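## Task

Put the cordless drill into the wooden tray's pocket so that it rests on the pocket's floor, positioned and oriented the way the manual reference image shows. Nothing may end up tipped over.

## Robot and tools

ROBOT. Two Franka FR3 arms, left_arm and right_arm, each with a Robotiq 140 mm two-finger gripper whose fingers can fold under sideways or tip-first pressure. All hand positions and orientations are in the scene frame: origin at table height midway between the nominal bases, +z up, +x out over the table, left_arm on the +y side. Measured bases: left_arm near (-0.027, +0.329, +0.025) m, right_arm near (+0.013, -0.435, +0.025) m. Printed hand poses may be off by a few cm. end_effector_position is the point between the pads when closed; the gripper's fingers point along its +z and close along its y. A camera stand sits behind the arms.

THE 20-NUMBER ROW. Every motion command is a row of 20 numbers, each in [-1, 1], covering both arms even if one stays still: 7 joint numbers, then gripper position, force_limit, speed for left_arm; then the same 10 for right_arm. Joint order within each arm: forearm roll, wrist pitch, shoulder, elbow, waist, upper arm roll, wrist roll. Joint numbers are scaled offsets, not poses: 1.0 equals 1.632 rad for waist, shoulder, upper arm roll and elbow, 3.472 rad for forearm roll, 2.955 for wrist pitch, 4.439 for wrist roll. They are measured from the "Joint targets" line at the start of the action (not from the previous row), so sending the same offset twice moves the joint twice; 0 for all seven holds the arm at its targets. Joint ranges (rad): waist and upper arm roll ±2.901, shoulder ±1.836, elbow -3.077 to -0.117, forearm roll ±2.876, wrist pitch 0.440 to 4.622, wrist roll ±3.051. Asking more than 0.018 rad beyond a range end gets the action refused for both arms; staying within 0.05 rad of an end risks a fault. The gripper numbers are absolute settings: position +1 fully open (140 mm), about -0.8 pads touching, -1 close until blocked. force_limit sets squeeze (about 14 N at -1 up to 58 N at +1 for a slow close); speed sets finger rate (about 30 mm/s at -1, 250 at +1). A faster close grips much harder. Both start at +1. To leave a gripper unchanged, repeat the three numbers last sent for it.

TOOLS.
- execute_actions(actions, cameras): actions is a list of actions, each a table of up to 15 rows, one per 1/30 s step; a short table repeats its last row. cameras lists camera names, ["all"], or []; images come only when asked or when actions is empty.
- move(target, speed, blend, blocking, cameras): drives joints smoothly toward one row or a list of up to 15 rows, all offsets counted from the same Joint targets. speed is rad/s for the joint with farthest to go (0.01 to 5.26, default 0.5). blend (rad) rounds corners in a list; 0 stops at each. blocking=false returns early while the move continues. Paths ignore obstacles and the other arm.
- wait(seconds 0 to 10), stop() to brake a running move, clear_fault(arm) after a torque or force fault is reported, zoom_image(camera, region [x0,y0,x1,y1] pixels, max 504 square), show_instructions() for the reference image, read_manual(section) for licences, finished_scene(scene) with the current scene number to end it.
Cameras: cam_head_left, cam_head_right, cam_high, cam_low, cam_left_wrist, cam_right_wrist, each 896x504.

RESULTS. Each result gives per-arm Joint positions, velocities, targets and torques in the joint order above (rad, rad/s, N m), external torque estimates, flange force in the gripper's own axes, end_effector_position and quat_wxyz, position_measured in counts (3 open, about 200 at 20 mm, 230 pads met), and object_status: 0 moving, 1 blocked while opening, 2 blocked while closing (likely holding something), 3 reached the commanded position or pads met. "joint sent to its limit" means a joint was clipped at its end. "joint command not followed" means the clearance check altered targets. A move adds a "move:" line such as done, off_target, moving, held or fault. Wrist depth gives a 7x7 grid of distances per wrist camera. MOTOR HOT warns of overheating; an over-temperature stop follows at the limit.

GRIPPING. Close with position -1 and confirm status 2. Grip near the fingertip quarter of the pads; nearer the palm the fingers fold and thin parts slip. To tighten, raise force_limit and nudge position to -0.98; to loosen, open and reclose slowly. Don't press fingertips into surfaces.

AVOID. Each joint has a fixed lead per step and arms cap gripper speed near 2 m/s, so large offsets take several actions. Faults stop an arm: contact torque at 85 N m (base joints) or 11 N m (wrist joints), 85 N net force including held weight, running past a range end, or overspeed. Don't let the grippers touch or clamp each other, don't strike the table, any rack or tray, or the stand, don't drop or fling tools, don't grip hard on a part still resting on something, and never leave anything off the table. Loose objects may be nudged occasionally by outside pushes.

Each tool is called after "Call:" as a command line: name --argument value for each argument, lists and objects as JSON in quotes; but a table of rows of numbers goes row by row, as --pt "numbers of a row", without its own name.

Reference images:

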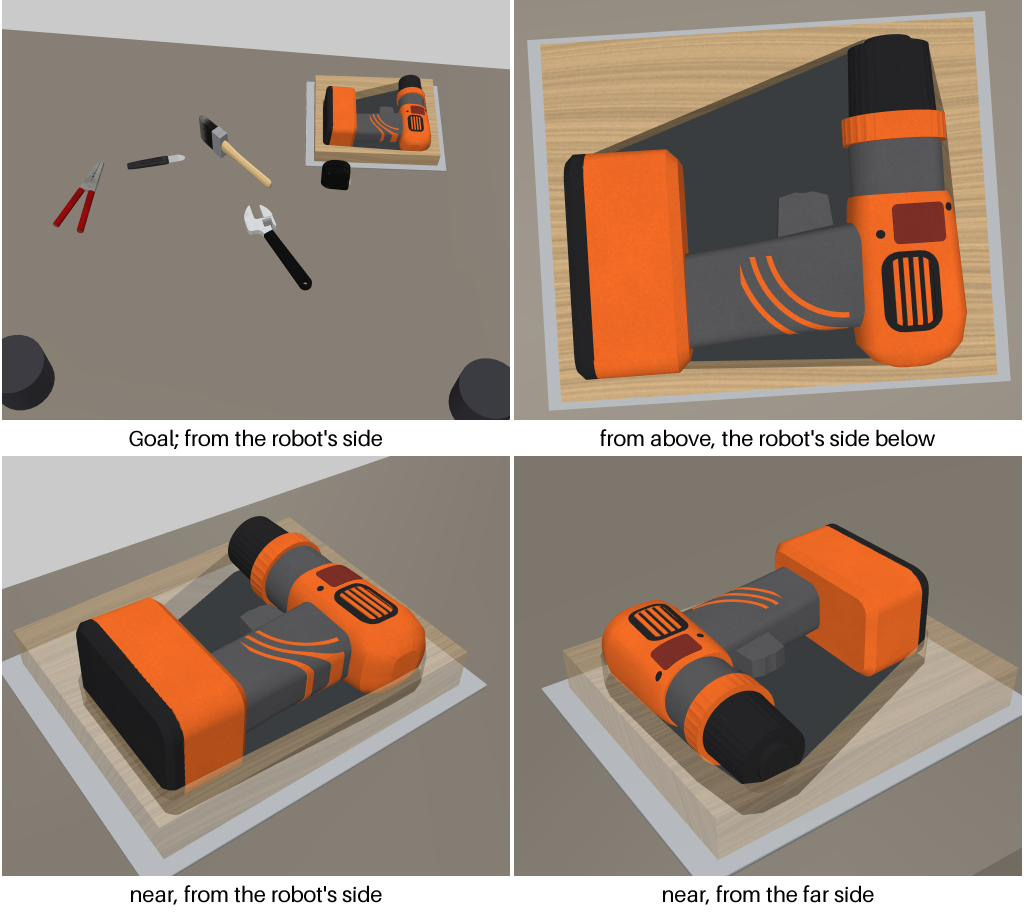

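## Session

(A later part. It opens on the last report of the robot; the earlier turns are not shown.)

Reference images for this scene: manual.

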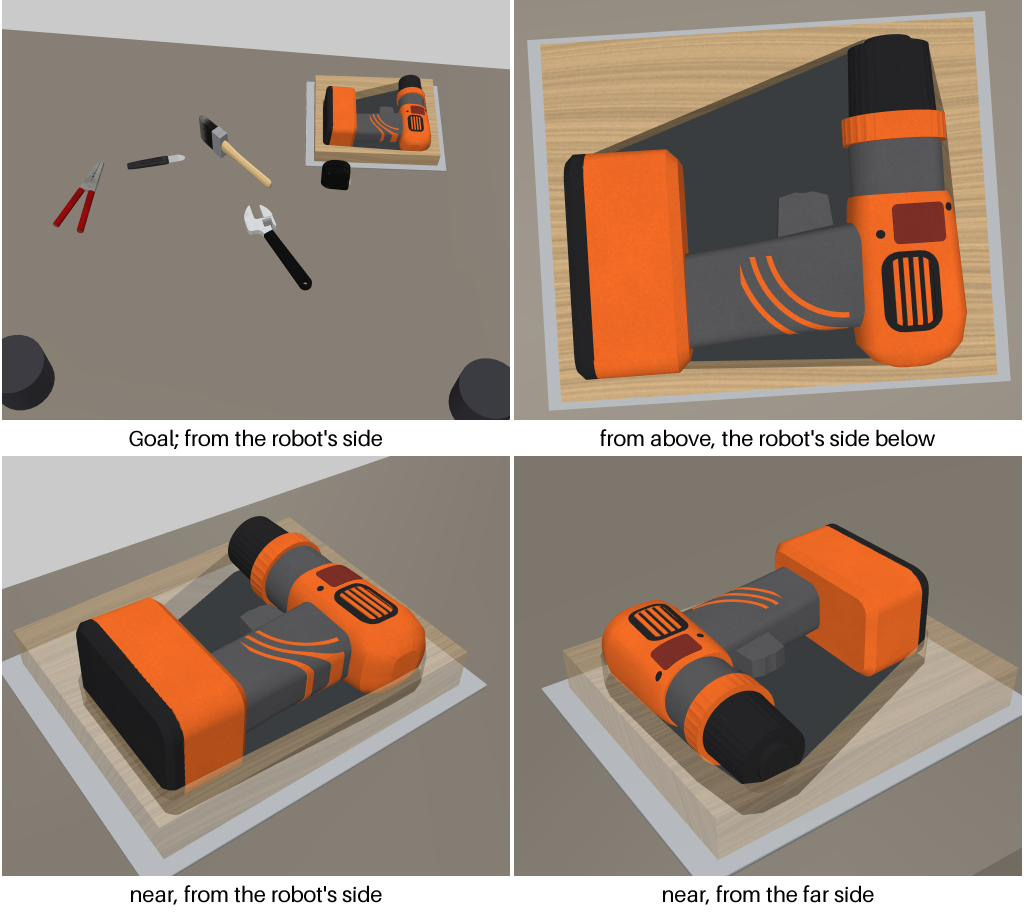

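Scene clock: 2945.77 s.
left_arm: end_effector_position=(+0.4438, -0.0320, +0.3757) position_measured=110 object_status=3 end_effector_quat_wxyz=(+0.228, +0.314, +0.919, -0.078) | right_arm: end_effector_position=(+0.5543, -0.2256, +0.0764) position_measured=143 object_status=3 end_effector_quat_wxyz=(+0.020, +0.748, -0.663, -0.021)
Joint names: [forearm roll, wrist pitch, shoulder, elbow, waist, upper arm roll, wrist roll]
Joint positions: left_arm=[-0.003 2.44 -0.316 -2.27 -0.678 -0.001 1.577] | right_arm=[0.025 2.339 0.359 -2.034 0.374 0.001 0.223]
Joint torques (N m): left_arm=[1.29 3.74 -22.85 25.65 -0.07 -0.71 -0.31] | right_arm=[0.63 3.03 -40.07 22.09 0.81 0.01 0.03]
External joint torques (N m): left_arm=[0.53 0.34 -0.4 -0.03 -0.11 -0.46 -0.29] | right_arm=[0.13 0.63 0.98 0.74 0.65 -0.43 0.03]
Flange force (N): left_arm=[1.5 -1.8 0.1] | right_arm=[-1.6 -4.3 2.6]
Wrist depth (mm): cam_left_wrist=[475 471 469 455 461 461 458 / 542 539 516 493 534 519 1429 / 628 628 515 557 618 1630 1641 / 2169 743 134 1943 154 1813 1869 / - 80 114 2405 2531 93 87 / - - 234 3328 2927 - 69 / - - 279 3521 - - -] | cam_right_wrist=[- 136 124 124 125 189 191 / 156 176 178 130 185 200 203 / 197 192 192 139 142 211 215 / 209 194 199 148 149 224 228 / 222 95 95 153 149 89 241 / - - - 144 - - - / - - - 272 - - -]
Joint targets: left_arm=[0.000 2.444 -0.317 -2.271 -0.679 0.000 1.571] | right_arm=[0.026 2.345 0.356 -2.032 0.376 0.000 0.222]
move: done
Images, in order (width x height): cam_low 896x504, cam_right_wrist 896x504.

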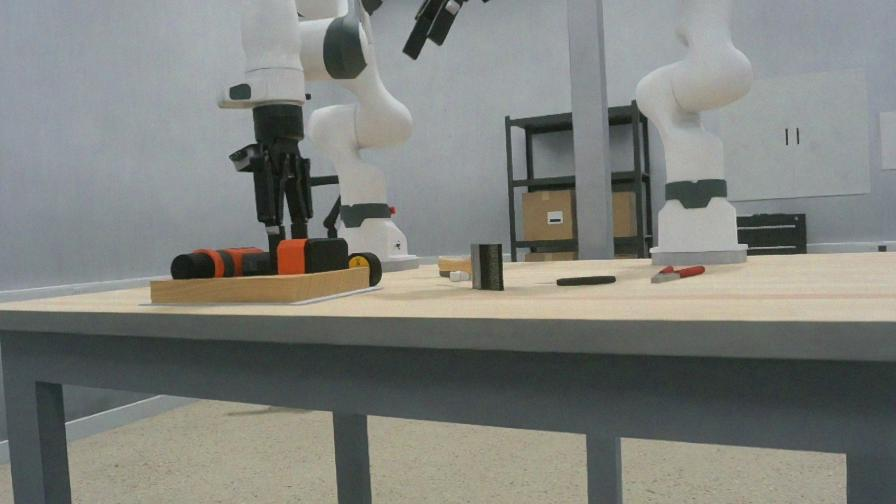

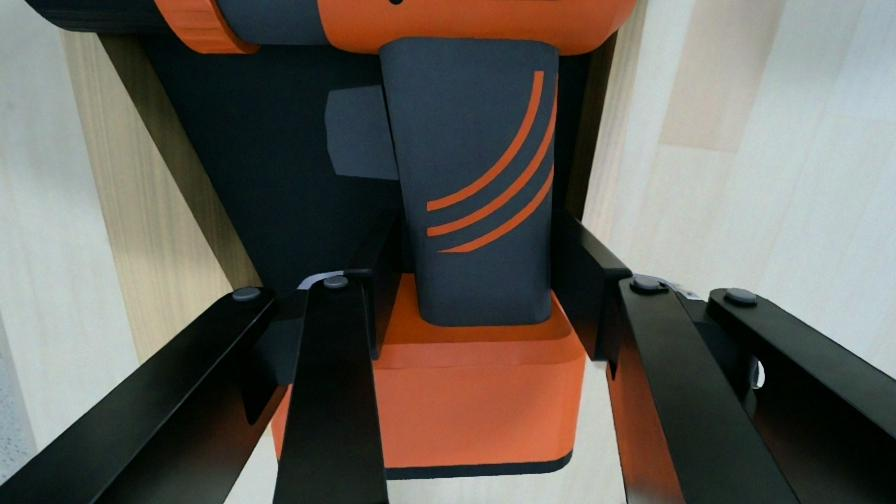

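Call:
move --target '[0,0,0,0,0,0,0,0.15,0,-1,0,0,0,0,0,0,0,0.0,0,-1]' --speed 0.05 --cameras '["cam_right_wrist", "cam_left_wrist"]'

Call:
zoom_image --camera "cam_left_wrist" --region '[260, 40, 500, 220]'

Scene clock: 2950.37 s.
left_arm: end_effector_position=(+0.4438, -0.0320, +0.3757) position_measured=110 object_status=3 end_effector_quat_wxyz=(+0.228, +0.314, +0.919, -0.078) | right_arm: end_effector_position=(+0.5555, -0.2251, +0.0772) position_measured=129 object_status=0 end_effector_quat_wxyz=(+0.018, +0.748, -0.663, -0.020)
Joint names: [forearm roll, wrist pitch, shoulder, elbow, waist, upper arm roll, wrist roll]
Joint positions: left_arm=[-0.003 2.44 -0.316 -2.27 -0.678 -0.001 1.577] | right_arm=[0.025 2.341 0.359 -2.033 0.374 0.001 0.223]
Joint torques (N m): left_arm=[1.28 3.75 -22.84 25.62 -0.09 -0.69 -0.3] | right_arm=[0.54 2.67 -39.62 21.63 0.73 -0.08 0.01]
External joint torques (N m): left_arm=[0.52 0.37 -0.5 0.02 -0.05 -0.37 -0.28] | right_arm=[0.03 0.25 1.52 0.17 0.75 -0.37 0]
Flange force (N): left_arm=[1.6 -1.6 -0.1] | right_arm=[-1.7 -4.0 2.9]
Wrist depth (mm): cam_left_wrist=[473 472 465 457 458 460 455 / 543 535 518 492 525 525 1472 / 629 626 504 624 615 1653 1653 / 2041 745 134 1883 153 1786 1898 / - 80 113 2429 2429 93 87 / - - 236 2963 3037 - 69 / - - 279 2825 3075 - -] | cam_right_wrist=[128 161 175 - 128 189 191 / 158 178 179 131 183 201 202 / 199 188 193 141 197 212 215 / 211 171 145 149 147 225 228 / 221 - 97 154 129 - 241 / - - - - - - - / - - - 270 276 - -]
Joint targets: left_arm=[0.000 2.444 -0.317 -2.271 -0.679 0.000 1.571] | right_arm=[0.026 2.345 0.356 -2.032 0.376 0.000 0.222]
move: done
Images, in order (width x height): cam_left_wrist 896x504, cam_right_wrist 896x504.

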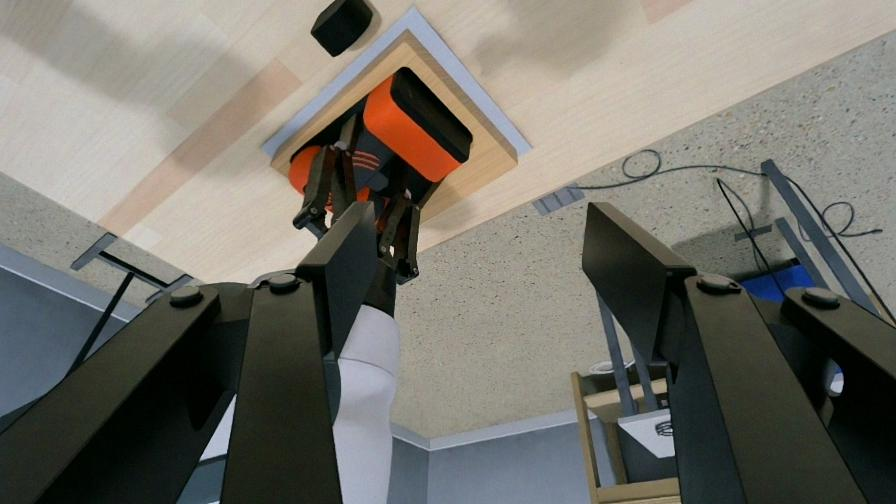

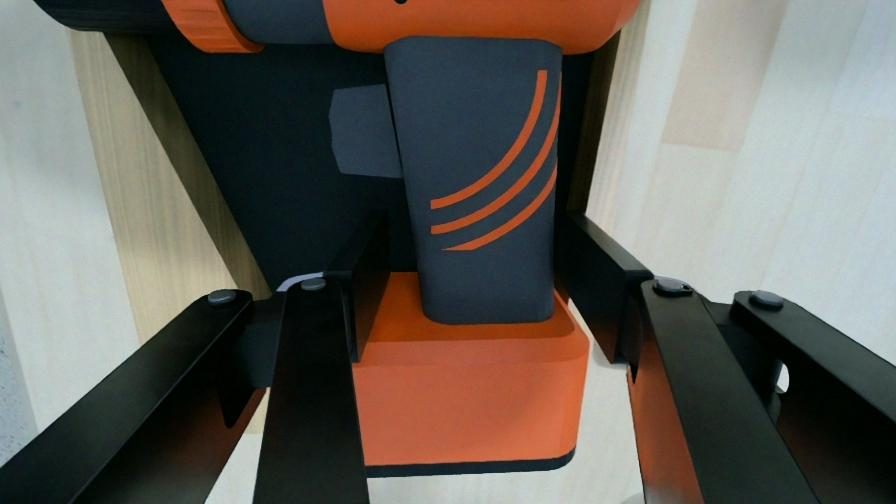

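Scaled by 2.100.

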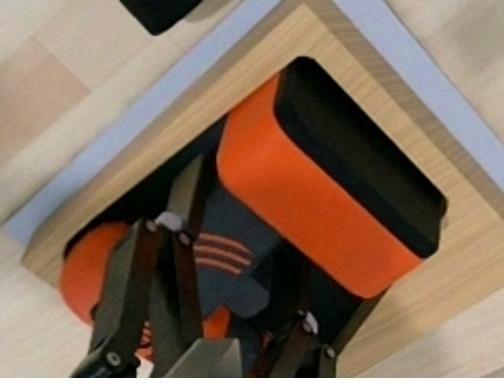

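Call:
move --pt "0 0 0 0 0 0 0 0.15 0 -1 0 -0.01421 -0.02096 0.00478 0 0 0 0.0 0 -1" --pt "0 0 0 0 0 0 0 0.15 0 -1 0 -0.03604 -0.04975 0.0155 0 0 0 0.0 0 -1" --pt "0 0 0 0 0 0 0 0.15 0 -1 0 -0.11286 -0.12163 0.08272 0 0 0 0.0 0 -1" --speed '[0.06, 0.12, 0.3]' --blend '[0.01, 0.01, 0]' --cameras '["all"]'

Call:
zoom_image --camera "cam_left_wrist" --region '[250, 20, 550, 230]'

Call:
zoom_image --camera "cam_low" --region '[140, 220, 400, 320]'

Call:
zoom_image --camera "cam_high" --region '[260, 230, 410, 355]'

Scene clock: 2966.80 s.
left_arm: end_effector_position=(+0.4438, -0.0320, +0.3757) position_measured=110 object_status=3 end_effector_quat_wxyz=(+0.228, +0.314, +0.919, -0.078) | right_arm: end_effector_position=(+0.5575, -0.2222, +0.2299) position_measured=129 object_status=3 end_effector_quat_wxyz=(+0.012, +0.751, -0.660, -0.019)
Joint names: [forearm roll, wrist pitch, shoulder, elbow, waist, upper arm roll, wrist roll]
Joint positions: left_arm=[-0.003 2.44 -0.316 -2.27 -0.678 -0.001 1.577] | right_arm=[0.025 2.015 0.157 -1.897 0.374 0.001 0.223]
Joint velocities: left_arm=[within noise] | right_arm=[0 -0.004 -0.001 0 0 0 0]
Joint torques (N m): left_arm=[1.29 3.75 -22.84 25.67 -0.11 -0.7 -0.31] | right_arm=[0.73 2.16 -35.77 24.06 0.69 -0.25 0.02]
External joint torques (N m): left_arm=[0.53 0.35 -0.42 -0.02 -0.15 -0.45 -0.29] | right_arm=[0.05 -0.3 1.87 -0.28 0.68 -0.4 0.02]
Flange force (N): left_arm=[1.5 -1.8 0.1] | right_arm=[-1.5 -4.6 1.1]
Wrist depth (mm): cam_left_wrist=[473 471 464 459 466 460 456 / 541 536 525 504 525 525 1429 / 634 628 574 603 612 1609 1577 / 2059 743 134 1928 154 1869 1854 / - 80 113 2314 2405 93 87 / - - 307 3037 2963 - 69 / - - 287 - - - -] | cam_right_wrist=[1083 315 252 - 323 326 328 / 1145 334 - 275 338 344 347 / 1185 355 315 - 360 364 372 / 1303 371 137 277 146 386 393 / 1325 - 111 406 401 - 416 / - - 420 435 434 - - / - - - 453 471 - -]
Joint targets: left_arm=[0.000 2.444 -0.317 -2.271 -0.679 0.000 1.571] | right_arm=[0.026 2.011 0.158 -1.897 0.376 0.000 0.222]
move: done

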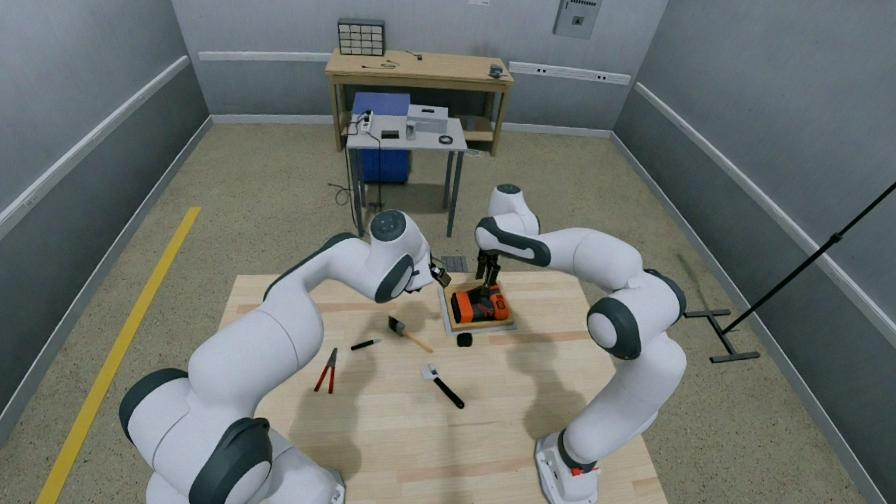

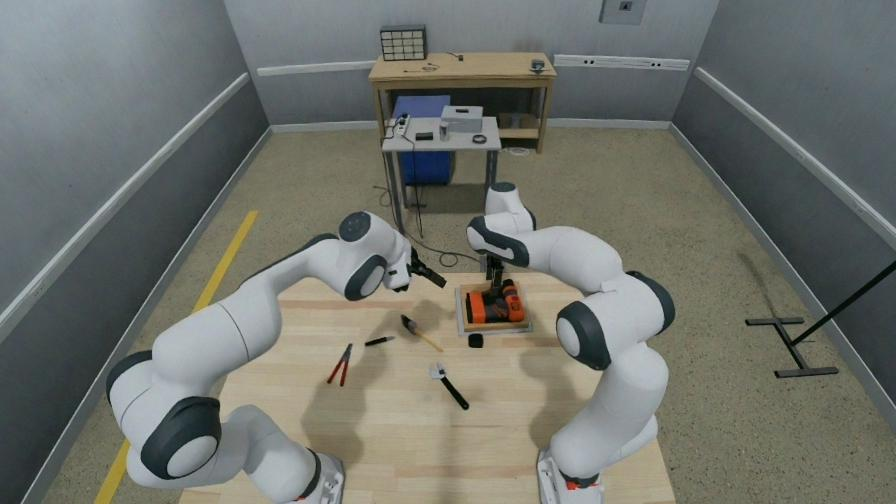

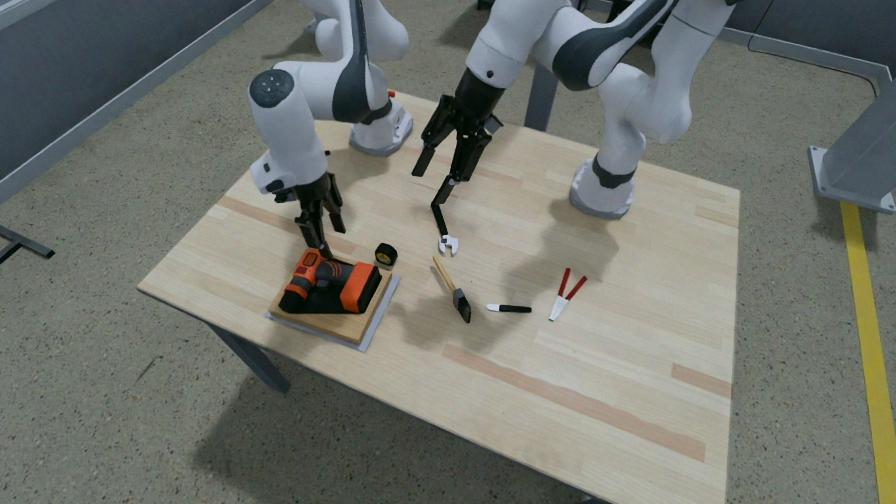

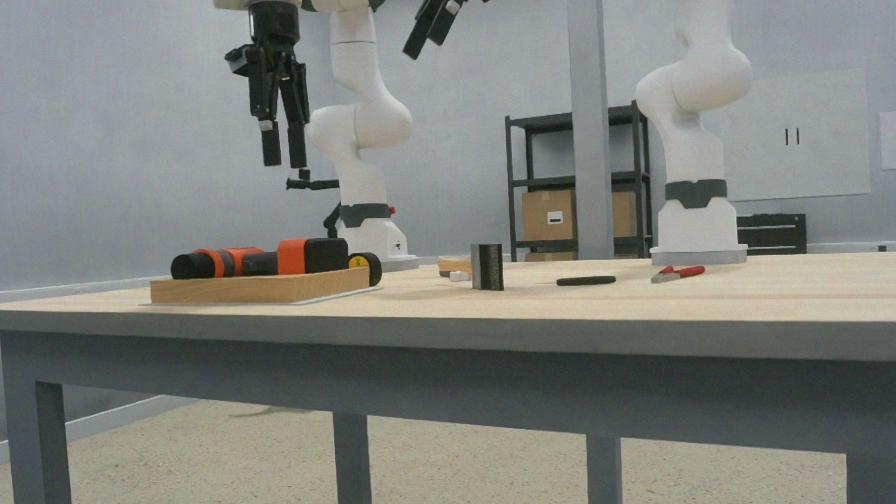

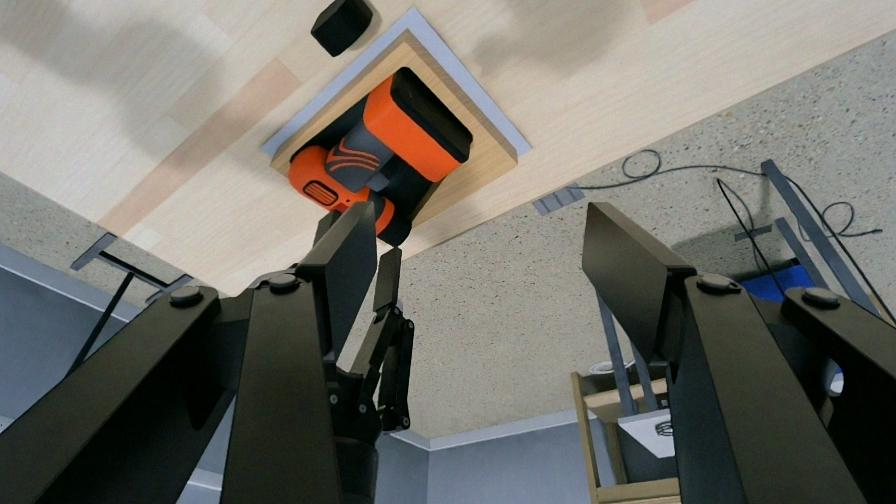

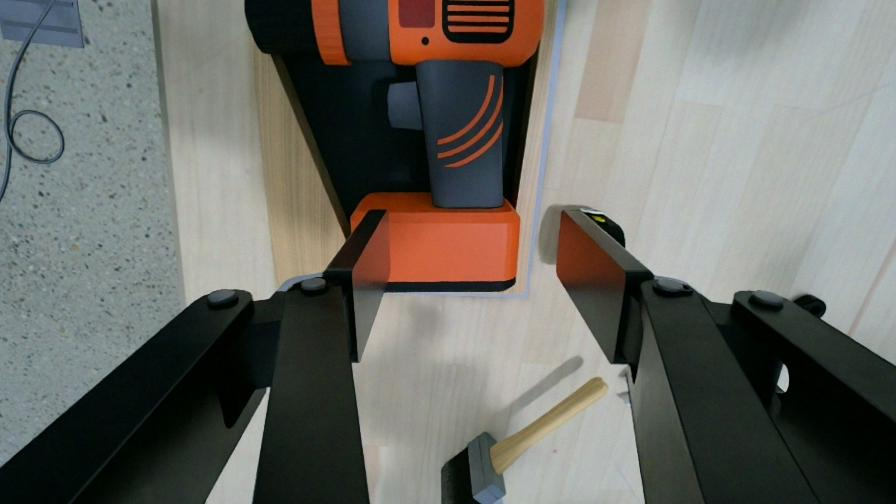

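Scaled by 1.680.

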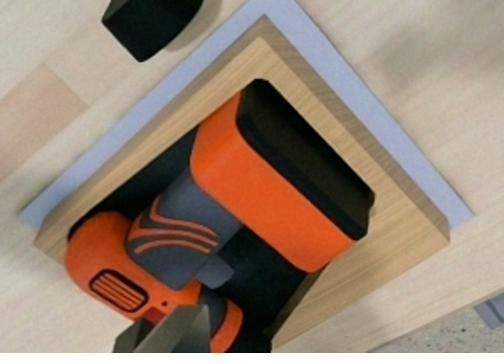

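Scaled by 1.938.

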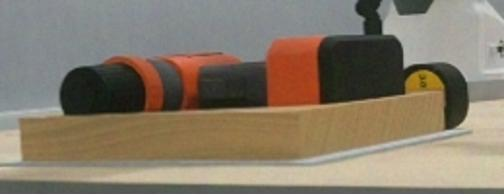

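Scaled by 3.360.

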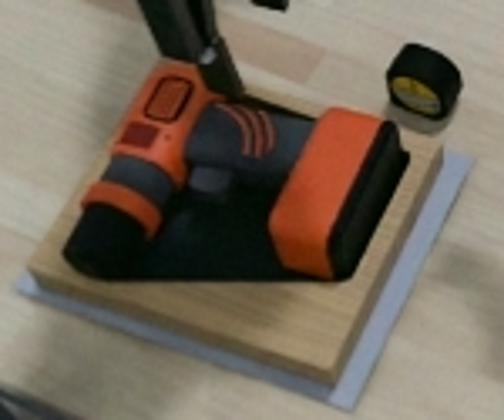

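Call:
move --target '[0,0,0,0,0,0,0,0.15,0,-1,0,-0.03,-0.035,0.035,-0.1225,0,-0.045,0.0,0,-1]' --speed 0.4 --cameras '["cam_right_wrist", "cam_left_wrist"]'

Call:
zoom_image --camera "cam_right_wrist" --region '[150, 0, 600, 300]'

Call:
zoom_image --camera "cam_left_wrist" --region '[250, 50, 430, 250]'

Scene clock: 2979.83 s.
left_arm: end_effector_position=(+0.4438, -0.0320, +0.3757) position_measured=110 object_status=3 end_effector_quat_wxyz=(+0.228, +0.314, +0.919, -0.078) | right_arm: end_effector_position=(+0.5889, -0.3341, +0.2821) position_measured=129 object_status=3 end_effector_quat_wxyz=(-0.002, +0.749, -0.662, -0.013)
Joint names: [forearm roll, wrist pitch, shoulder, elbow, waist, upper arm roll, wrist roll]
Joint positions: left_arm=[-0.003 2.44 -0.316 -2.27 -0.678 -0.001 1.577] | right_arm=[0.025 1.926 0.101 -1.84 0.176 -0.001 0.03]
Joint velocities: left_arm=[within noise] | right_arm=[0.001 0.001 -0.001 -0.001 0 0 -0.006]
Joint torques (N m): left_arm=[1.3 3.73 -22.82 25.67 -0.1 -0.71 -0.3] | right_arm=[0.78 2.28 -34.49 24.61 0.11 0.06 -0.2]
External joint torques (N m): left_arm=[0.53 0.35 -0.5 0.05 0 -0.31 -0.28] | right_arm=[0.03 -0.27 1.8 -0.23 -0.06 -0.19 -0.2]
Flange force (N): left_arm=[1.4 -1.5 -0.2] | right_arm=[0.4 -4.9 0.6]
Wrist depth (mm): cam_left_wrist=[475 475 463 463 461 458 456 / 543 541 528 507 527 522 1472 / 634 631 547 593 617 1664 1687 / 2059 747 134 2059 154 1799 1786 / - 80 113 2429 2336 93 87 / - - 2761 3196 3155 - 69 / - - - 3155 3075 - -] | cam_right_wrist=[1124 1140 365 365 368 366 368 / 1228 1197 384 391 384 389 388 / 1275 1275 401 - 411 412 412 / 1347 1355 137 - 147 437 438 / 1420 - 97 - 377 - 460 / - - 493 498 503 - - / - - - 538 - - -]
Joint targets: left_arm=[0.000 2.444 -0.317 -2.271 -0.679 0.000 1.571] | right_arm=[0.026 1.922 0.100 -1.840 0.176 0.000 0.022]
move: done
Images, in order (width x height): cam_left_wrist 896x504, cam_right_wrist 896x504.

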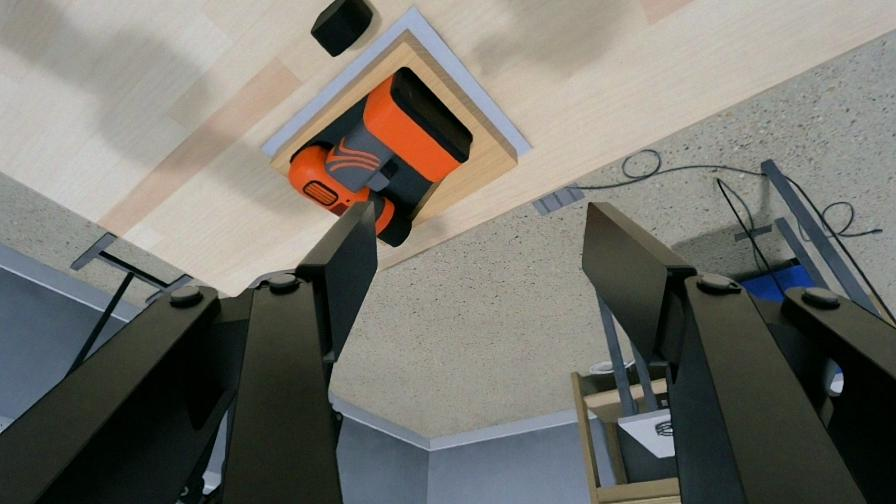

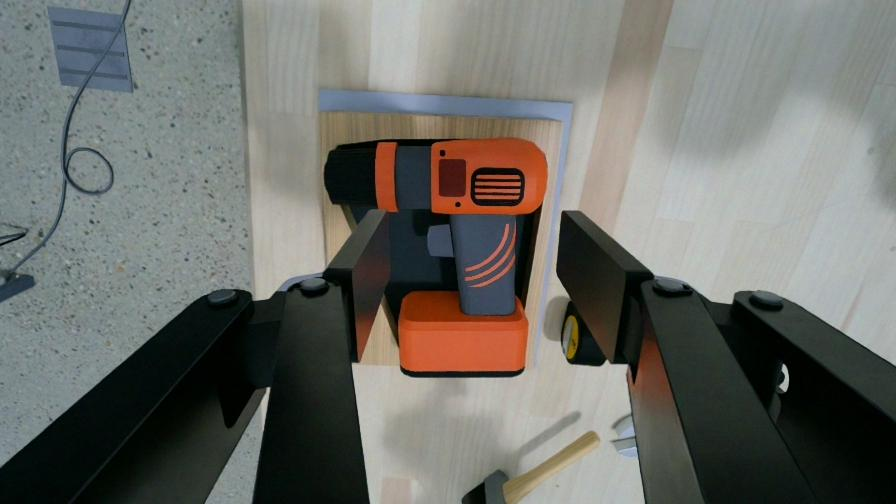

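Scaled by 1.120.

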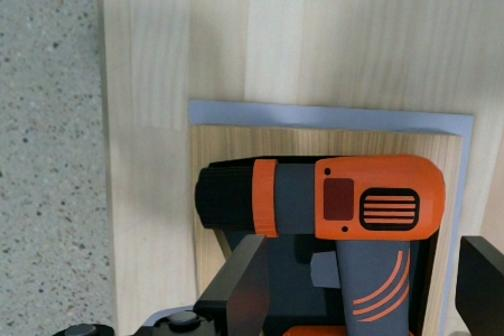

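Scaled by 2.520.

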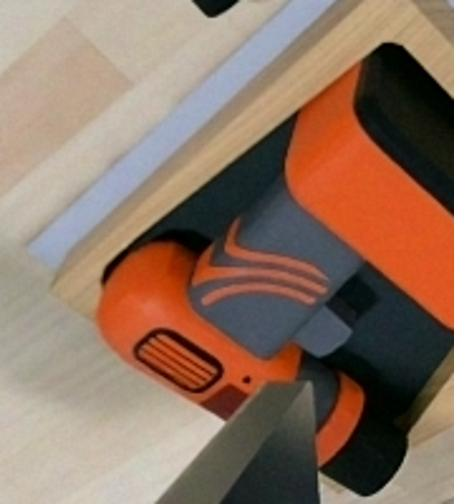

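Call:
zoom_image --camera "cam_right_wrist" --region '[305, 85, 445, 225]'

Call:
zoom_image --camera "cam_right_wrist" --region '[440, 85, 580, 225]'

Call:
show_instructions

Scaled by 3.600.

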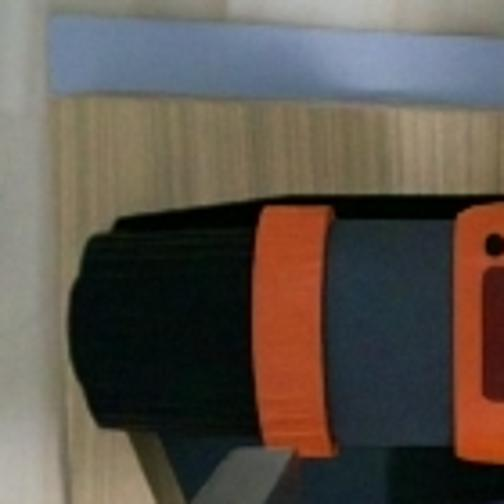

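Scaled by 3.600.

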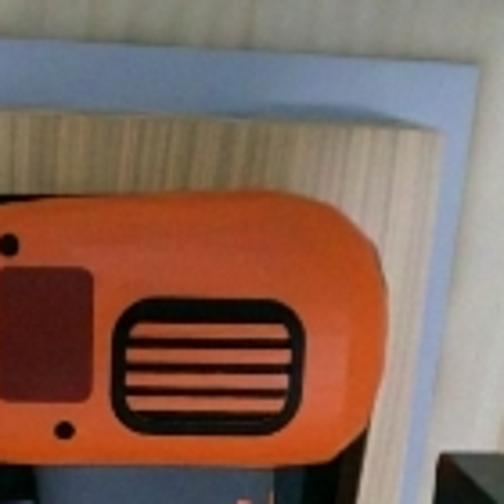

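Reference images for this scene: manual.

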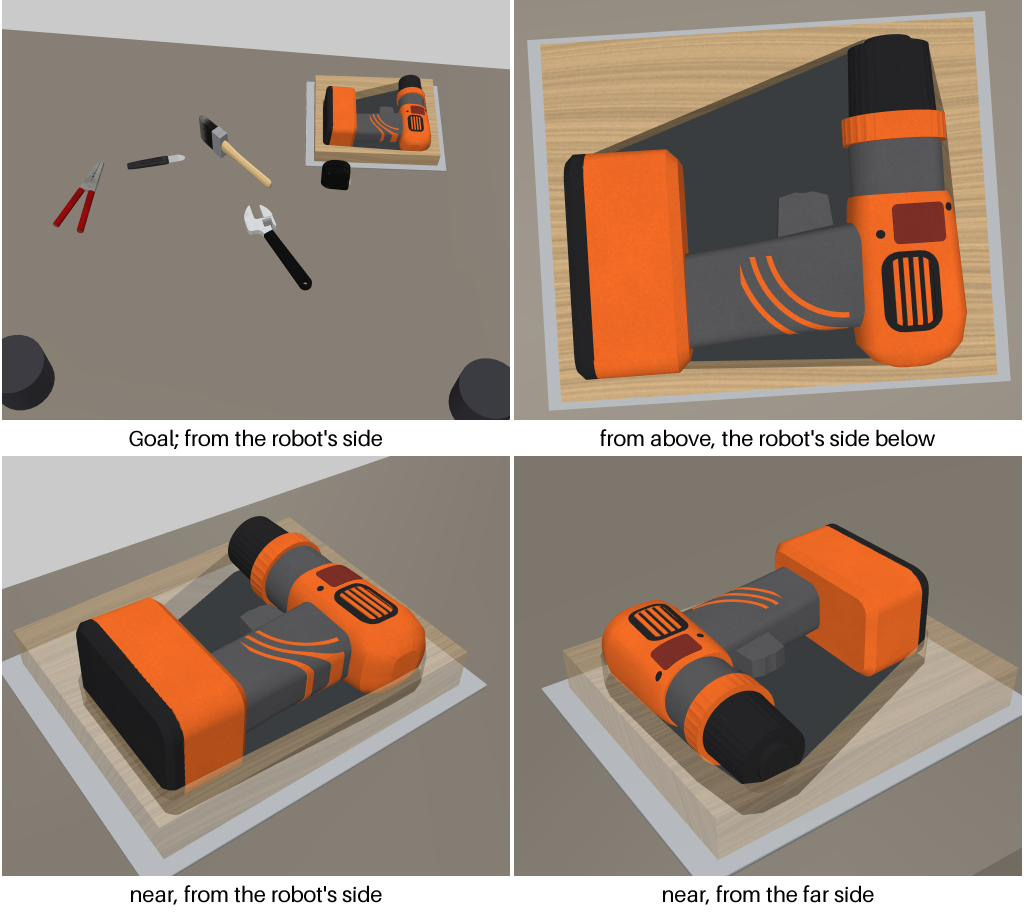

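Call:
move --pt "0 0 0 0 0 0 0 0.15 0 -1 0 0.03012 0.03554 -0.03493 0.12194 0 0.04483 0.0 0 -1" --pt "0 0 0 0 0 0 0 0.15 0 -1 0 0.10389 0.11029 -0.10355 0.12132 0 0.04438 0.0 0 -1" --pt "0 0 0 0 0 0 0 0.15 0 -1 0 0.12555 0.13909 -0.11397 0.1213 0 0.0444 0.0 0 -1" --pt "0 0 0 0 0 0 0 0.15 0 -1 0 0.13976 0.15993 -0.11887 0.12132 0 0.04438 0.0 0 -1" --speed '[0.4, 0.3, 0.12, 0.05]' --blend '[0.02, 0.01, 0.005, 0]' --cameras '["cam_right_wrist"]'

Scene clock: 3128.37 s.
left_arm: end_effector_position=(+0.4438, -0.0320, +0.3757) position_measured=110 object_status=3 end_effector_quat_wxyz=(+0.228, +0.314, +0.919, -0.078) | right_arm: end_effector_position=(+0.5524, -0.2251, +0.0767) position_measured=129 object_status=3 end_effector_quat_wxyz=(+0.022, +0.752, -0.658, -0.022)
Joint names: [forearm roll, wrist pitch, shoulder, elbow, waist, upper arm roll, wrist roll]
Joint positions: left_arm=[-0.003 2.44 -0.316 -2.27 -0.678 -0.001 1.577] | right_arm=[0.025 2.331 0.359 -2.032 0.375 0.001 0.212]
Joint velocities: left_arm=[within noise] | right_arm=[0.001 0.004 0.001 0 0 0 0]
Joint torques (N m): left_arm=[1.28 3.75 -22.85 25.62 -0.14 -0.76 -0.28] | right_arm=[0.54 2.62 -38.73 20.95 0.03 -0.48 0.18]
External joint torques (N m): left_arm=[0.52 0.36 -0.38 -0.06 -0.24 -0.59 -0.26] | right_arm=[0.03 0.23 2.36 -0.45 -0.13 -0.94 0.17]
Flange force (N): left_arm=[1.5 -2.0 0.2] | right_arm=[-0.5 -4.1 4.5]
Wrist depth (mm): cam_left_wrist=[478 475 470 452 464 462 455 / 539 543 519 509 524 528 1481 / 636 624 562 573 613 1653 1620 / 2008 747 134 1928 154 1869 1827 / - 80 113 2429 2479 93 87 / - - 281 3114 3155 - 69 / - - 277 - - - -] | cam_right_wrist=[132 169 - 128 - 190 192 / 155 177 144 131 182 201 204 / 194 184 192 139 193 213 215 / 209 - 137 148 148 225 230 / 219 - 97 - 128 - 243 / - - - 148 - - - / - - - 273 - - -]
Joint targets: left_arm=[0.000 2.444 -0.317 -2.271 -0.679 0.000 1.571] | right_arm=[0.026 2.335 0.362 -2.034 0.374 0.000 0.219]
move: done
Images, in order (width x height): cam_right_wrist 896x504.

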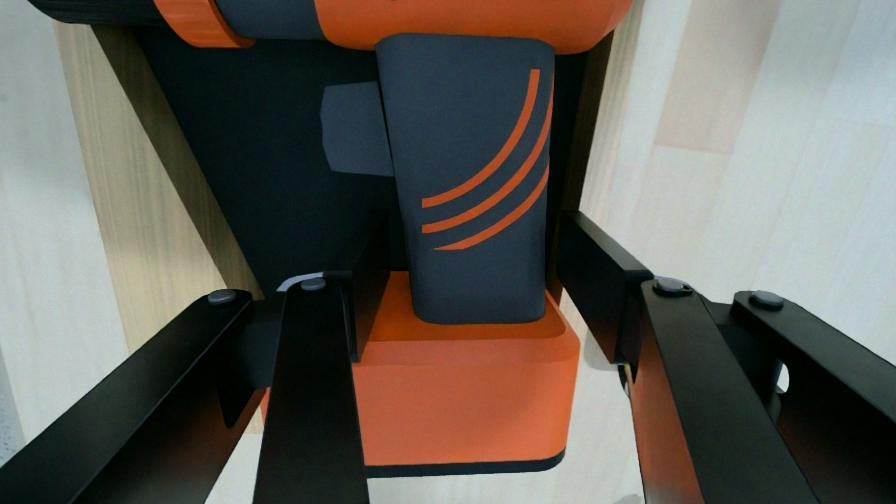

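Call:
move --pt "0 0 0 0 0 0 0 0.15 0 -1 0 0.00203 -0.0022 -0.00594 0.001 0 0.00036 0.0 0 -1" --pt "0 0 0 0 0 0 0 0.15 0 -1 0 0.00203 -0.0022 -0.00594 0.001 0 0.00036 -1 0 -1" --speed 0.05 --cameras '["cam_right_wrist"]'

Scene clock: 3137.07 s.
left_arm: end_effector_position=(+0.4438, -0.0320, +0.3757) position_measured=110 object_status=3 end_effector_quat_wxyz=(+0.228, +0.314, +0.919, -0.078) | right_arm: end_effector_position=(+0.5516, -0.2258, +0.0741) position_measured=153 object_status=0 end_effector_quat_wxyz=(+0.021, +0.752, -0.659, -0.021)
Joint names: [forearm roll, wrist pitch, shoulder, elbow, waist, upper arm roll, wrist roll]
Joint positions: left_arm=[-0.003 2.44 -0.316 -2.27 -0.678 -0.001 1.577] | right_arm=[0.025 2.344 0.359 -2.042 0.376 0.001 0.214]
Joint torques (N m): left_arm=[1.29 3.74 -22.83 25.6 -0.06 -0.71 -0.32] | right_arm=[0.86 1.78 -38.54 19.89 -0.2 -0.6 0.55]
External joint torques (N m): left_arm=[0.52 0.35 -0.44 -0.04 0.09 -0.26 -0.3] | right_arm=[0.36 -0.63 2.54 -1.5 -0.33 -1.02 0.55]
Flange force (N): left_arm=[1.6 -1.4 0.0] | right_arm=[-0.3 -1.5 3.6]
Wrist depth (mm): cam_left_wrist=[473 470 466 458 460 458 454 / 540 541 524 501 533 522 1500 / 631 623 457 568 615 1664 1609 / 2112 725 135 1883 154 1869 1869 / - 80 114 2429 2336 90 87 / - - 285 3196 2963 - 69 / - - 278 3283 3283 - -] | cam_right_wrist=[- 167 172 - 129 188 190 / - 172 177 134 170 198 200 / 194 189 188 140 184 209 212 / 208 176 196 147 148 222 227 / 218 - 92 153 121 89 239 / - - - 143 - - - / - - - 154 - - -]
Joint targets: left_arm=[0.000 2.444 -0.317 -2.271 -0.679 0.000 1.571] | right_arm=[0.026 2.341 0.358 -2.043 0.376 0.000 0.220]
move: done
Images, in order (width x height): cam_right_wrist 896x504.

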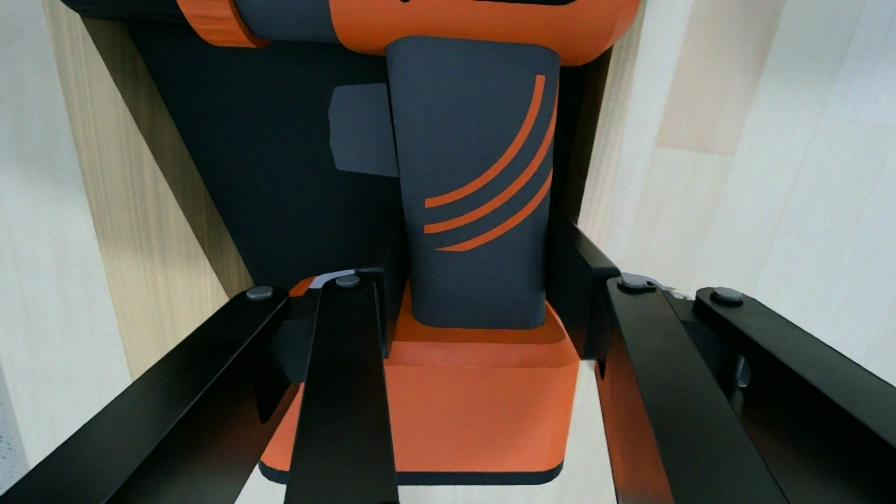

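Call:
wait --seconds 1 --cameras '["cam_right_wrist", "cam_left_wrist"]'

Scene clock: 3143.57 s.
left_arm: end_effector_position=(+0.4438, -0.0320, +0.3757) position_measured=110 object_status=3 end_effector_quat_wxyz=(+0.228, +0.314, +0.919, -0.078) | right_arm: end_effector_position=(+0.5516, -0.2258, +0.0741) position_measured=153 object_status=2 end_effector_quat_wxyz=(+0.021, +0.752, -0.659, -0.021)
Joint names: [forearm roll, wrist pitch, shoulder, elbow, waist, upper arm roll, wrist roll]
Joint positions: left_arm=[-0.003 2.44 -0.316 -2.27 -0.678 -0.001 1.577] | right_arm=[0.025 2.344 0.359 -2.042 0.376 0.001 0.214]
Joint torques (N m): left_arm=[1.29 3.74 -22.85 25.65 -0.08 -0.72 -0.29] | right_arm=[0.86 1.77 -38.55 19.86 -0.22 -0.63 0.56]
External joint torques (N m): left_arm=[0.53 0.37 -0.51 0.06 -0.02 -0.36 -0.27] | right_arm=[0.36 -0.63 2.41 -1.47 -0.27 -0.97 0.55]
Flange force (N): left_arm=[1.4 -1.6 -0.1] | right_arm=[-0.3 -1.3 3.3]
Wrist depth (mm): cam_left_wrist=[472 474 469 455 460 459 455 / 547 542 522 504 526 520 1446 / 638 624 457 569 603 1687 1641 / 2150 723 134 1928 153 1827 1827 / - 80 114 2359 2531 93 87 / - - 286 3374 3155 - 69 / - - 279 2584 3075 - -] | cam_right_wrist=[- 167 147 - 127 188 190 / - 174 176 133 140 198 200 / 192 184 188 142 193 209 213 / 205 171 196 147 147 223 225 / 219 - 92 153 121 89 239 / - - - - - - - / - - - 267 - - -]
Joint targets: left_arm=[0.000 2.444 -0.317 -2.271 -0.679 0.000 1.571] | right_arm=[0.026 2.341 0.358 -2.043 0.376 0.000 0.220]
Tool commands: left_gripper/position=+0.15 left_gripper/force_limit=+0.0 left_gripper/speed=-1.0 right_gripper/position=-1.0 right_gripper/force_limit=+0.0 right_gripper/speed=-1.0
wait: 1.00 s; at rest from the start
Images, in order (width x height): cam_left_wrist 896x504, cam_right_wrist 896x504.

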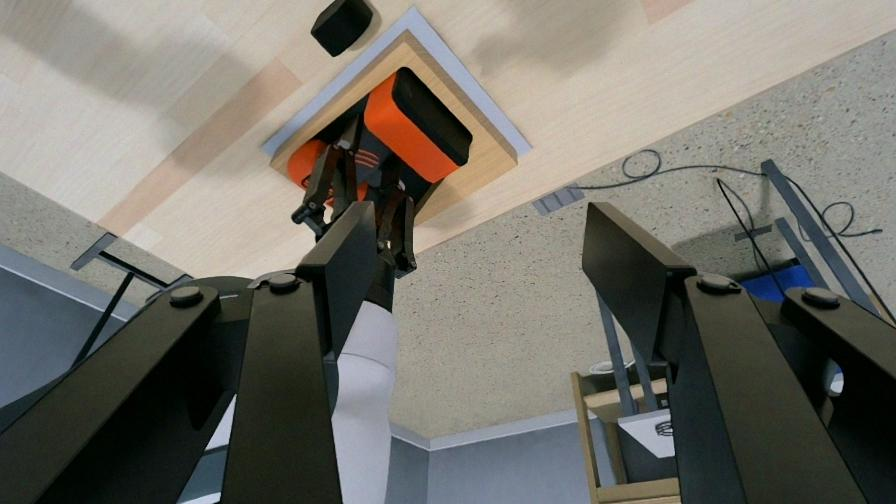

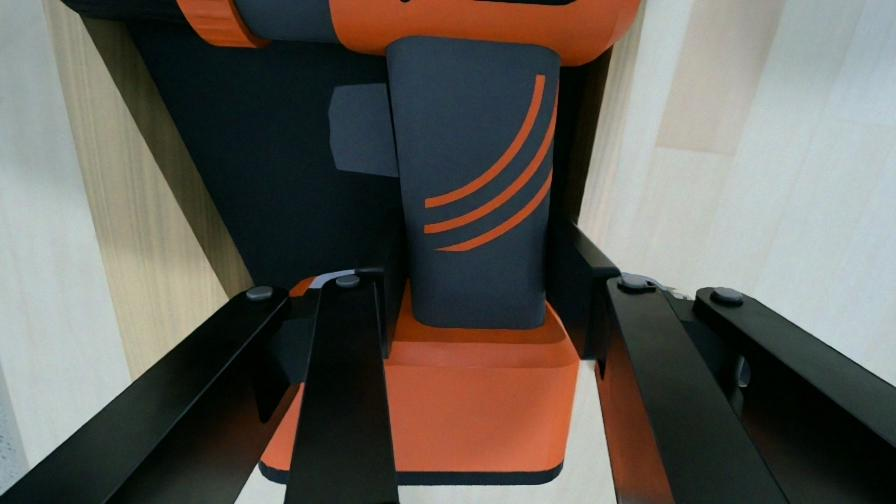

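Call:
move --pt "0 0 0 0 0 0 0 0.15 0 -1 0 -0.00403 -0.00625 0.00135 0 0 0 -1 0 -1" --pt "0 0 0 0 0 0 0 0.15 0 -1 0 -0.00257 -0.01085 -0.00588 0.00129 0 -0.00741 -1 0 -1" --speed 0.04 --cameras '["cam_right_wrist", "cam_left_wrist", "cam_low"]'

Call:
zoom_image --camera "cam_low" --region '[140, 220, 400, 320]'

Call:
zoom_image --camera "cam_left_wrist" --region '[260, 40, 500, 220]'

Scene clock: 3160.03 s.
left_arm: end_effector_position=(+0.4438, -0.0320, +0.3757) position_measured=110 object_status=3 end_effector_quat_wxyz=(+0.228, +0.314, +0.919, -0.078) | right_arm: end_effector_position=(+0.5462, -0.2277, +0.0747) position_measured=153 object_status=2 end_effector_quat_wxyz=(+0.024, +0.757, -0.653, -0.023)
Joint names: [forearm roll, wrist pitch, shoulder, elbow, waist, upper arm roll, wrist roll]
Joint positions: left_arm=[-0.003 2.44 -0.316 -2.27 -0.678 -0.001 1.577] | right_arm=[0.025 2.338 0.349 -2.053 0.376 0 0.199]
Joint torques (N m): left_arm=[1.28 3.74 -22.83 25.64 -0.11 -0.69 -0.29] | right_arm=[0.56 1.92 -42.22 21.91 0.9 -0.03 -0.35]
External joint torques (N m): left_arm=[0.52 0.36 -0.4 0 -0.03 -0.31 -0.27] | right_arm=[0.06 -0.47 -1.44 0.55 0.87 -0.35 -0.36]
Flange force (N): left_arm=[1.4 -1.5 0.1] | right_arm=[0.0 1.0 -3.6]
Wrist depth (mm): cam_left_wrist=[473 472 460 456 470 460 459 / 542 545 514 495 529 519 1472 / 629 631 443 572 607 1675 1609 / 2249 727 134 1943 154 1854 1840 / - 80 114 2429 2405 93 87 / - - 293 2999 2963 - 69 / - - 279 3075 - - -] | cam_right_wrist=[- 167 171 - 130 189 191 / - 174 176 134 139 199 202 / 192 - 190 142 197 211 215 / 204 - 195 146 147 224 228 / 216 - 89 - 121 89 242 / - - - 142 - - - / - - - 269 - - -]
Joint targets: left_arm=[0.000 2.444 -0.317 -2.271 -0.679 0.000 1.571] | right_arm=[0.026 2.334 0.340 -2.053 0.378 0.000 0.187]
move: off_target (right_arm); right_arm: the wrist roll is farthest, 0.012 rad from its target
Images, in order (width x height): cam_low 896x504, cam_left_wrist 896x504, cam_right_wrist 896x504.

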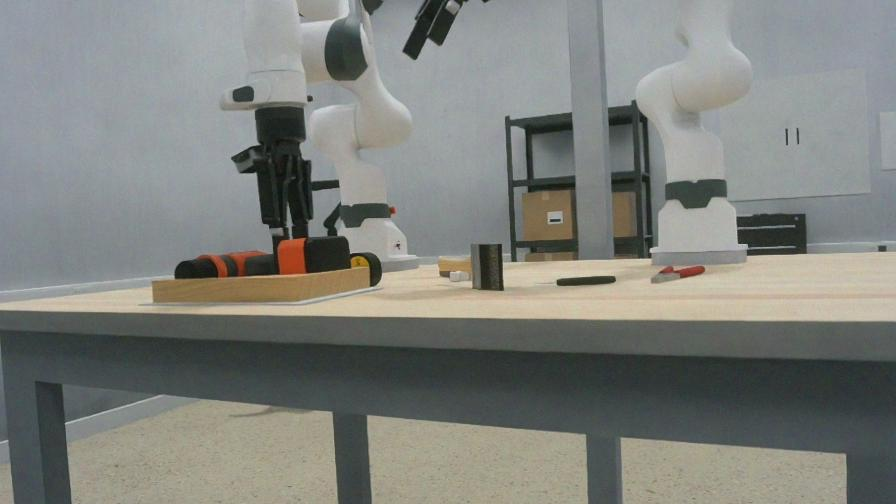

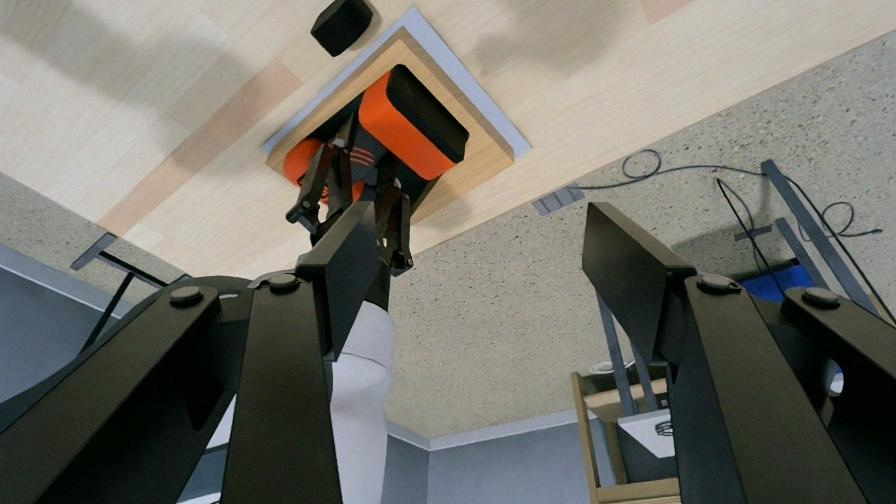

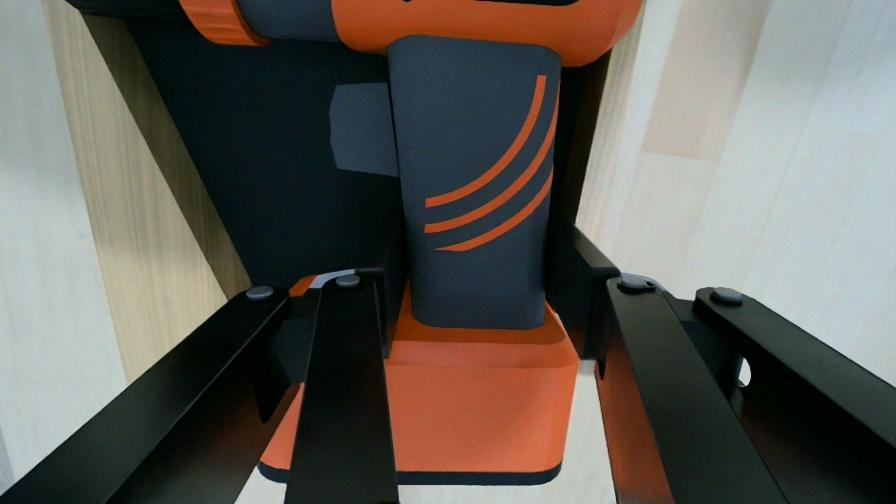

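Scaled by 1.938.

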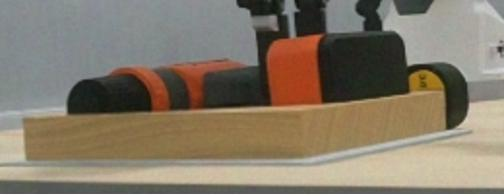

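Scaled by 2.100.

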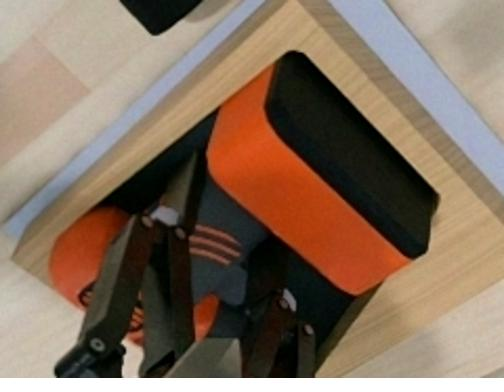

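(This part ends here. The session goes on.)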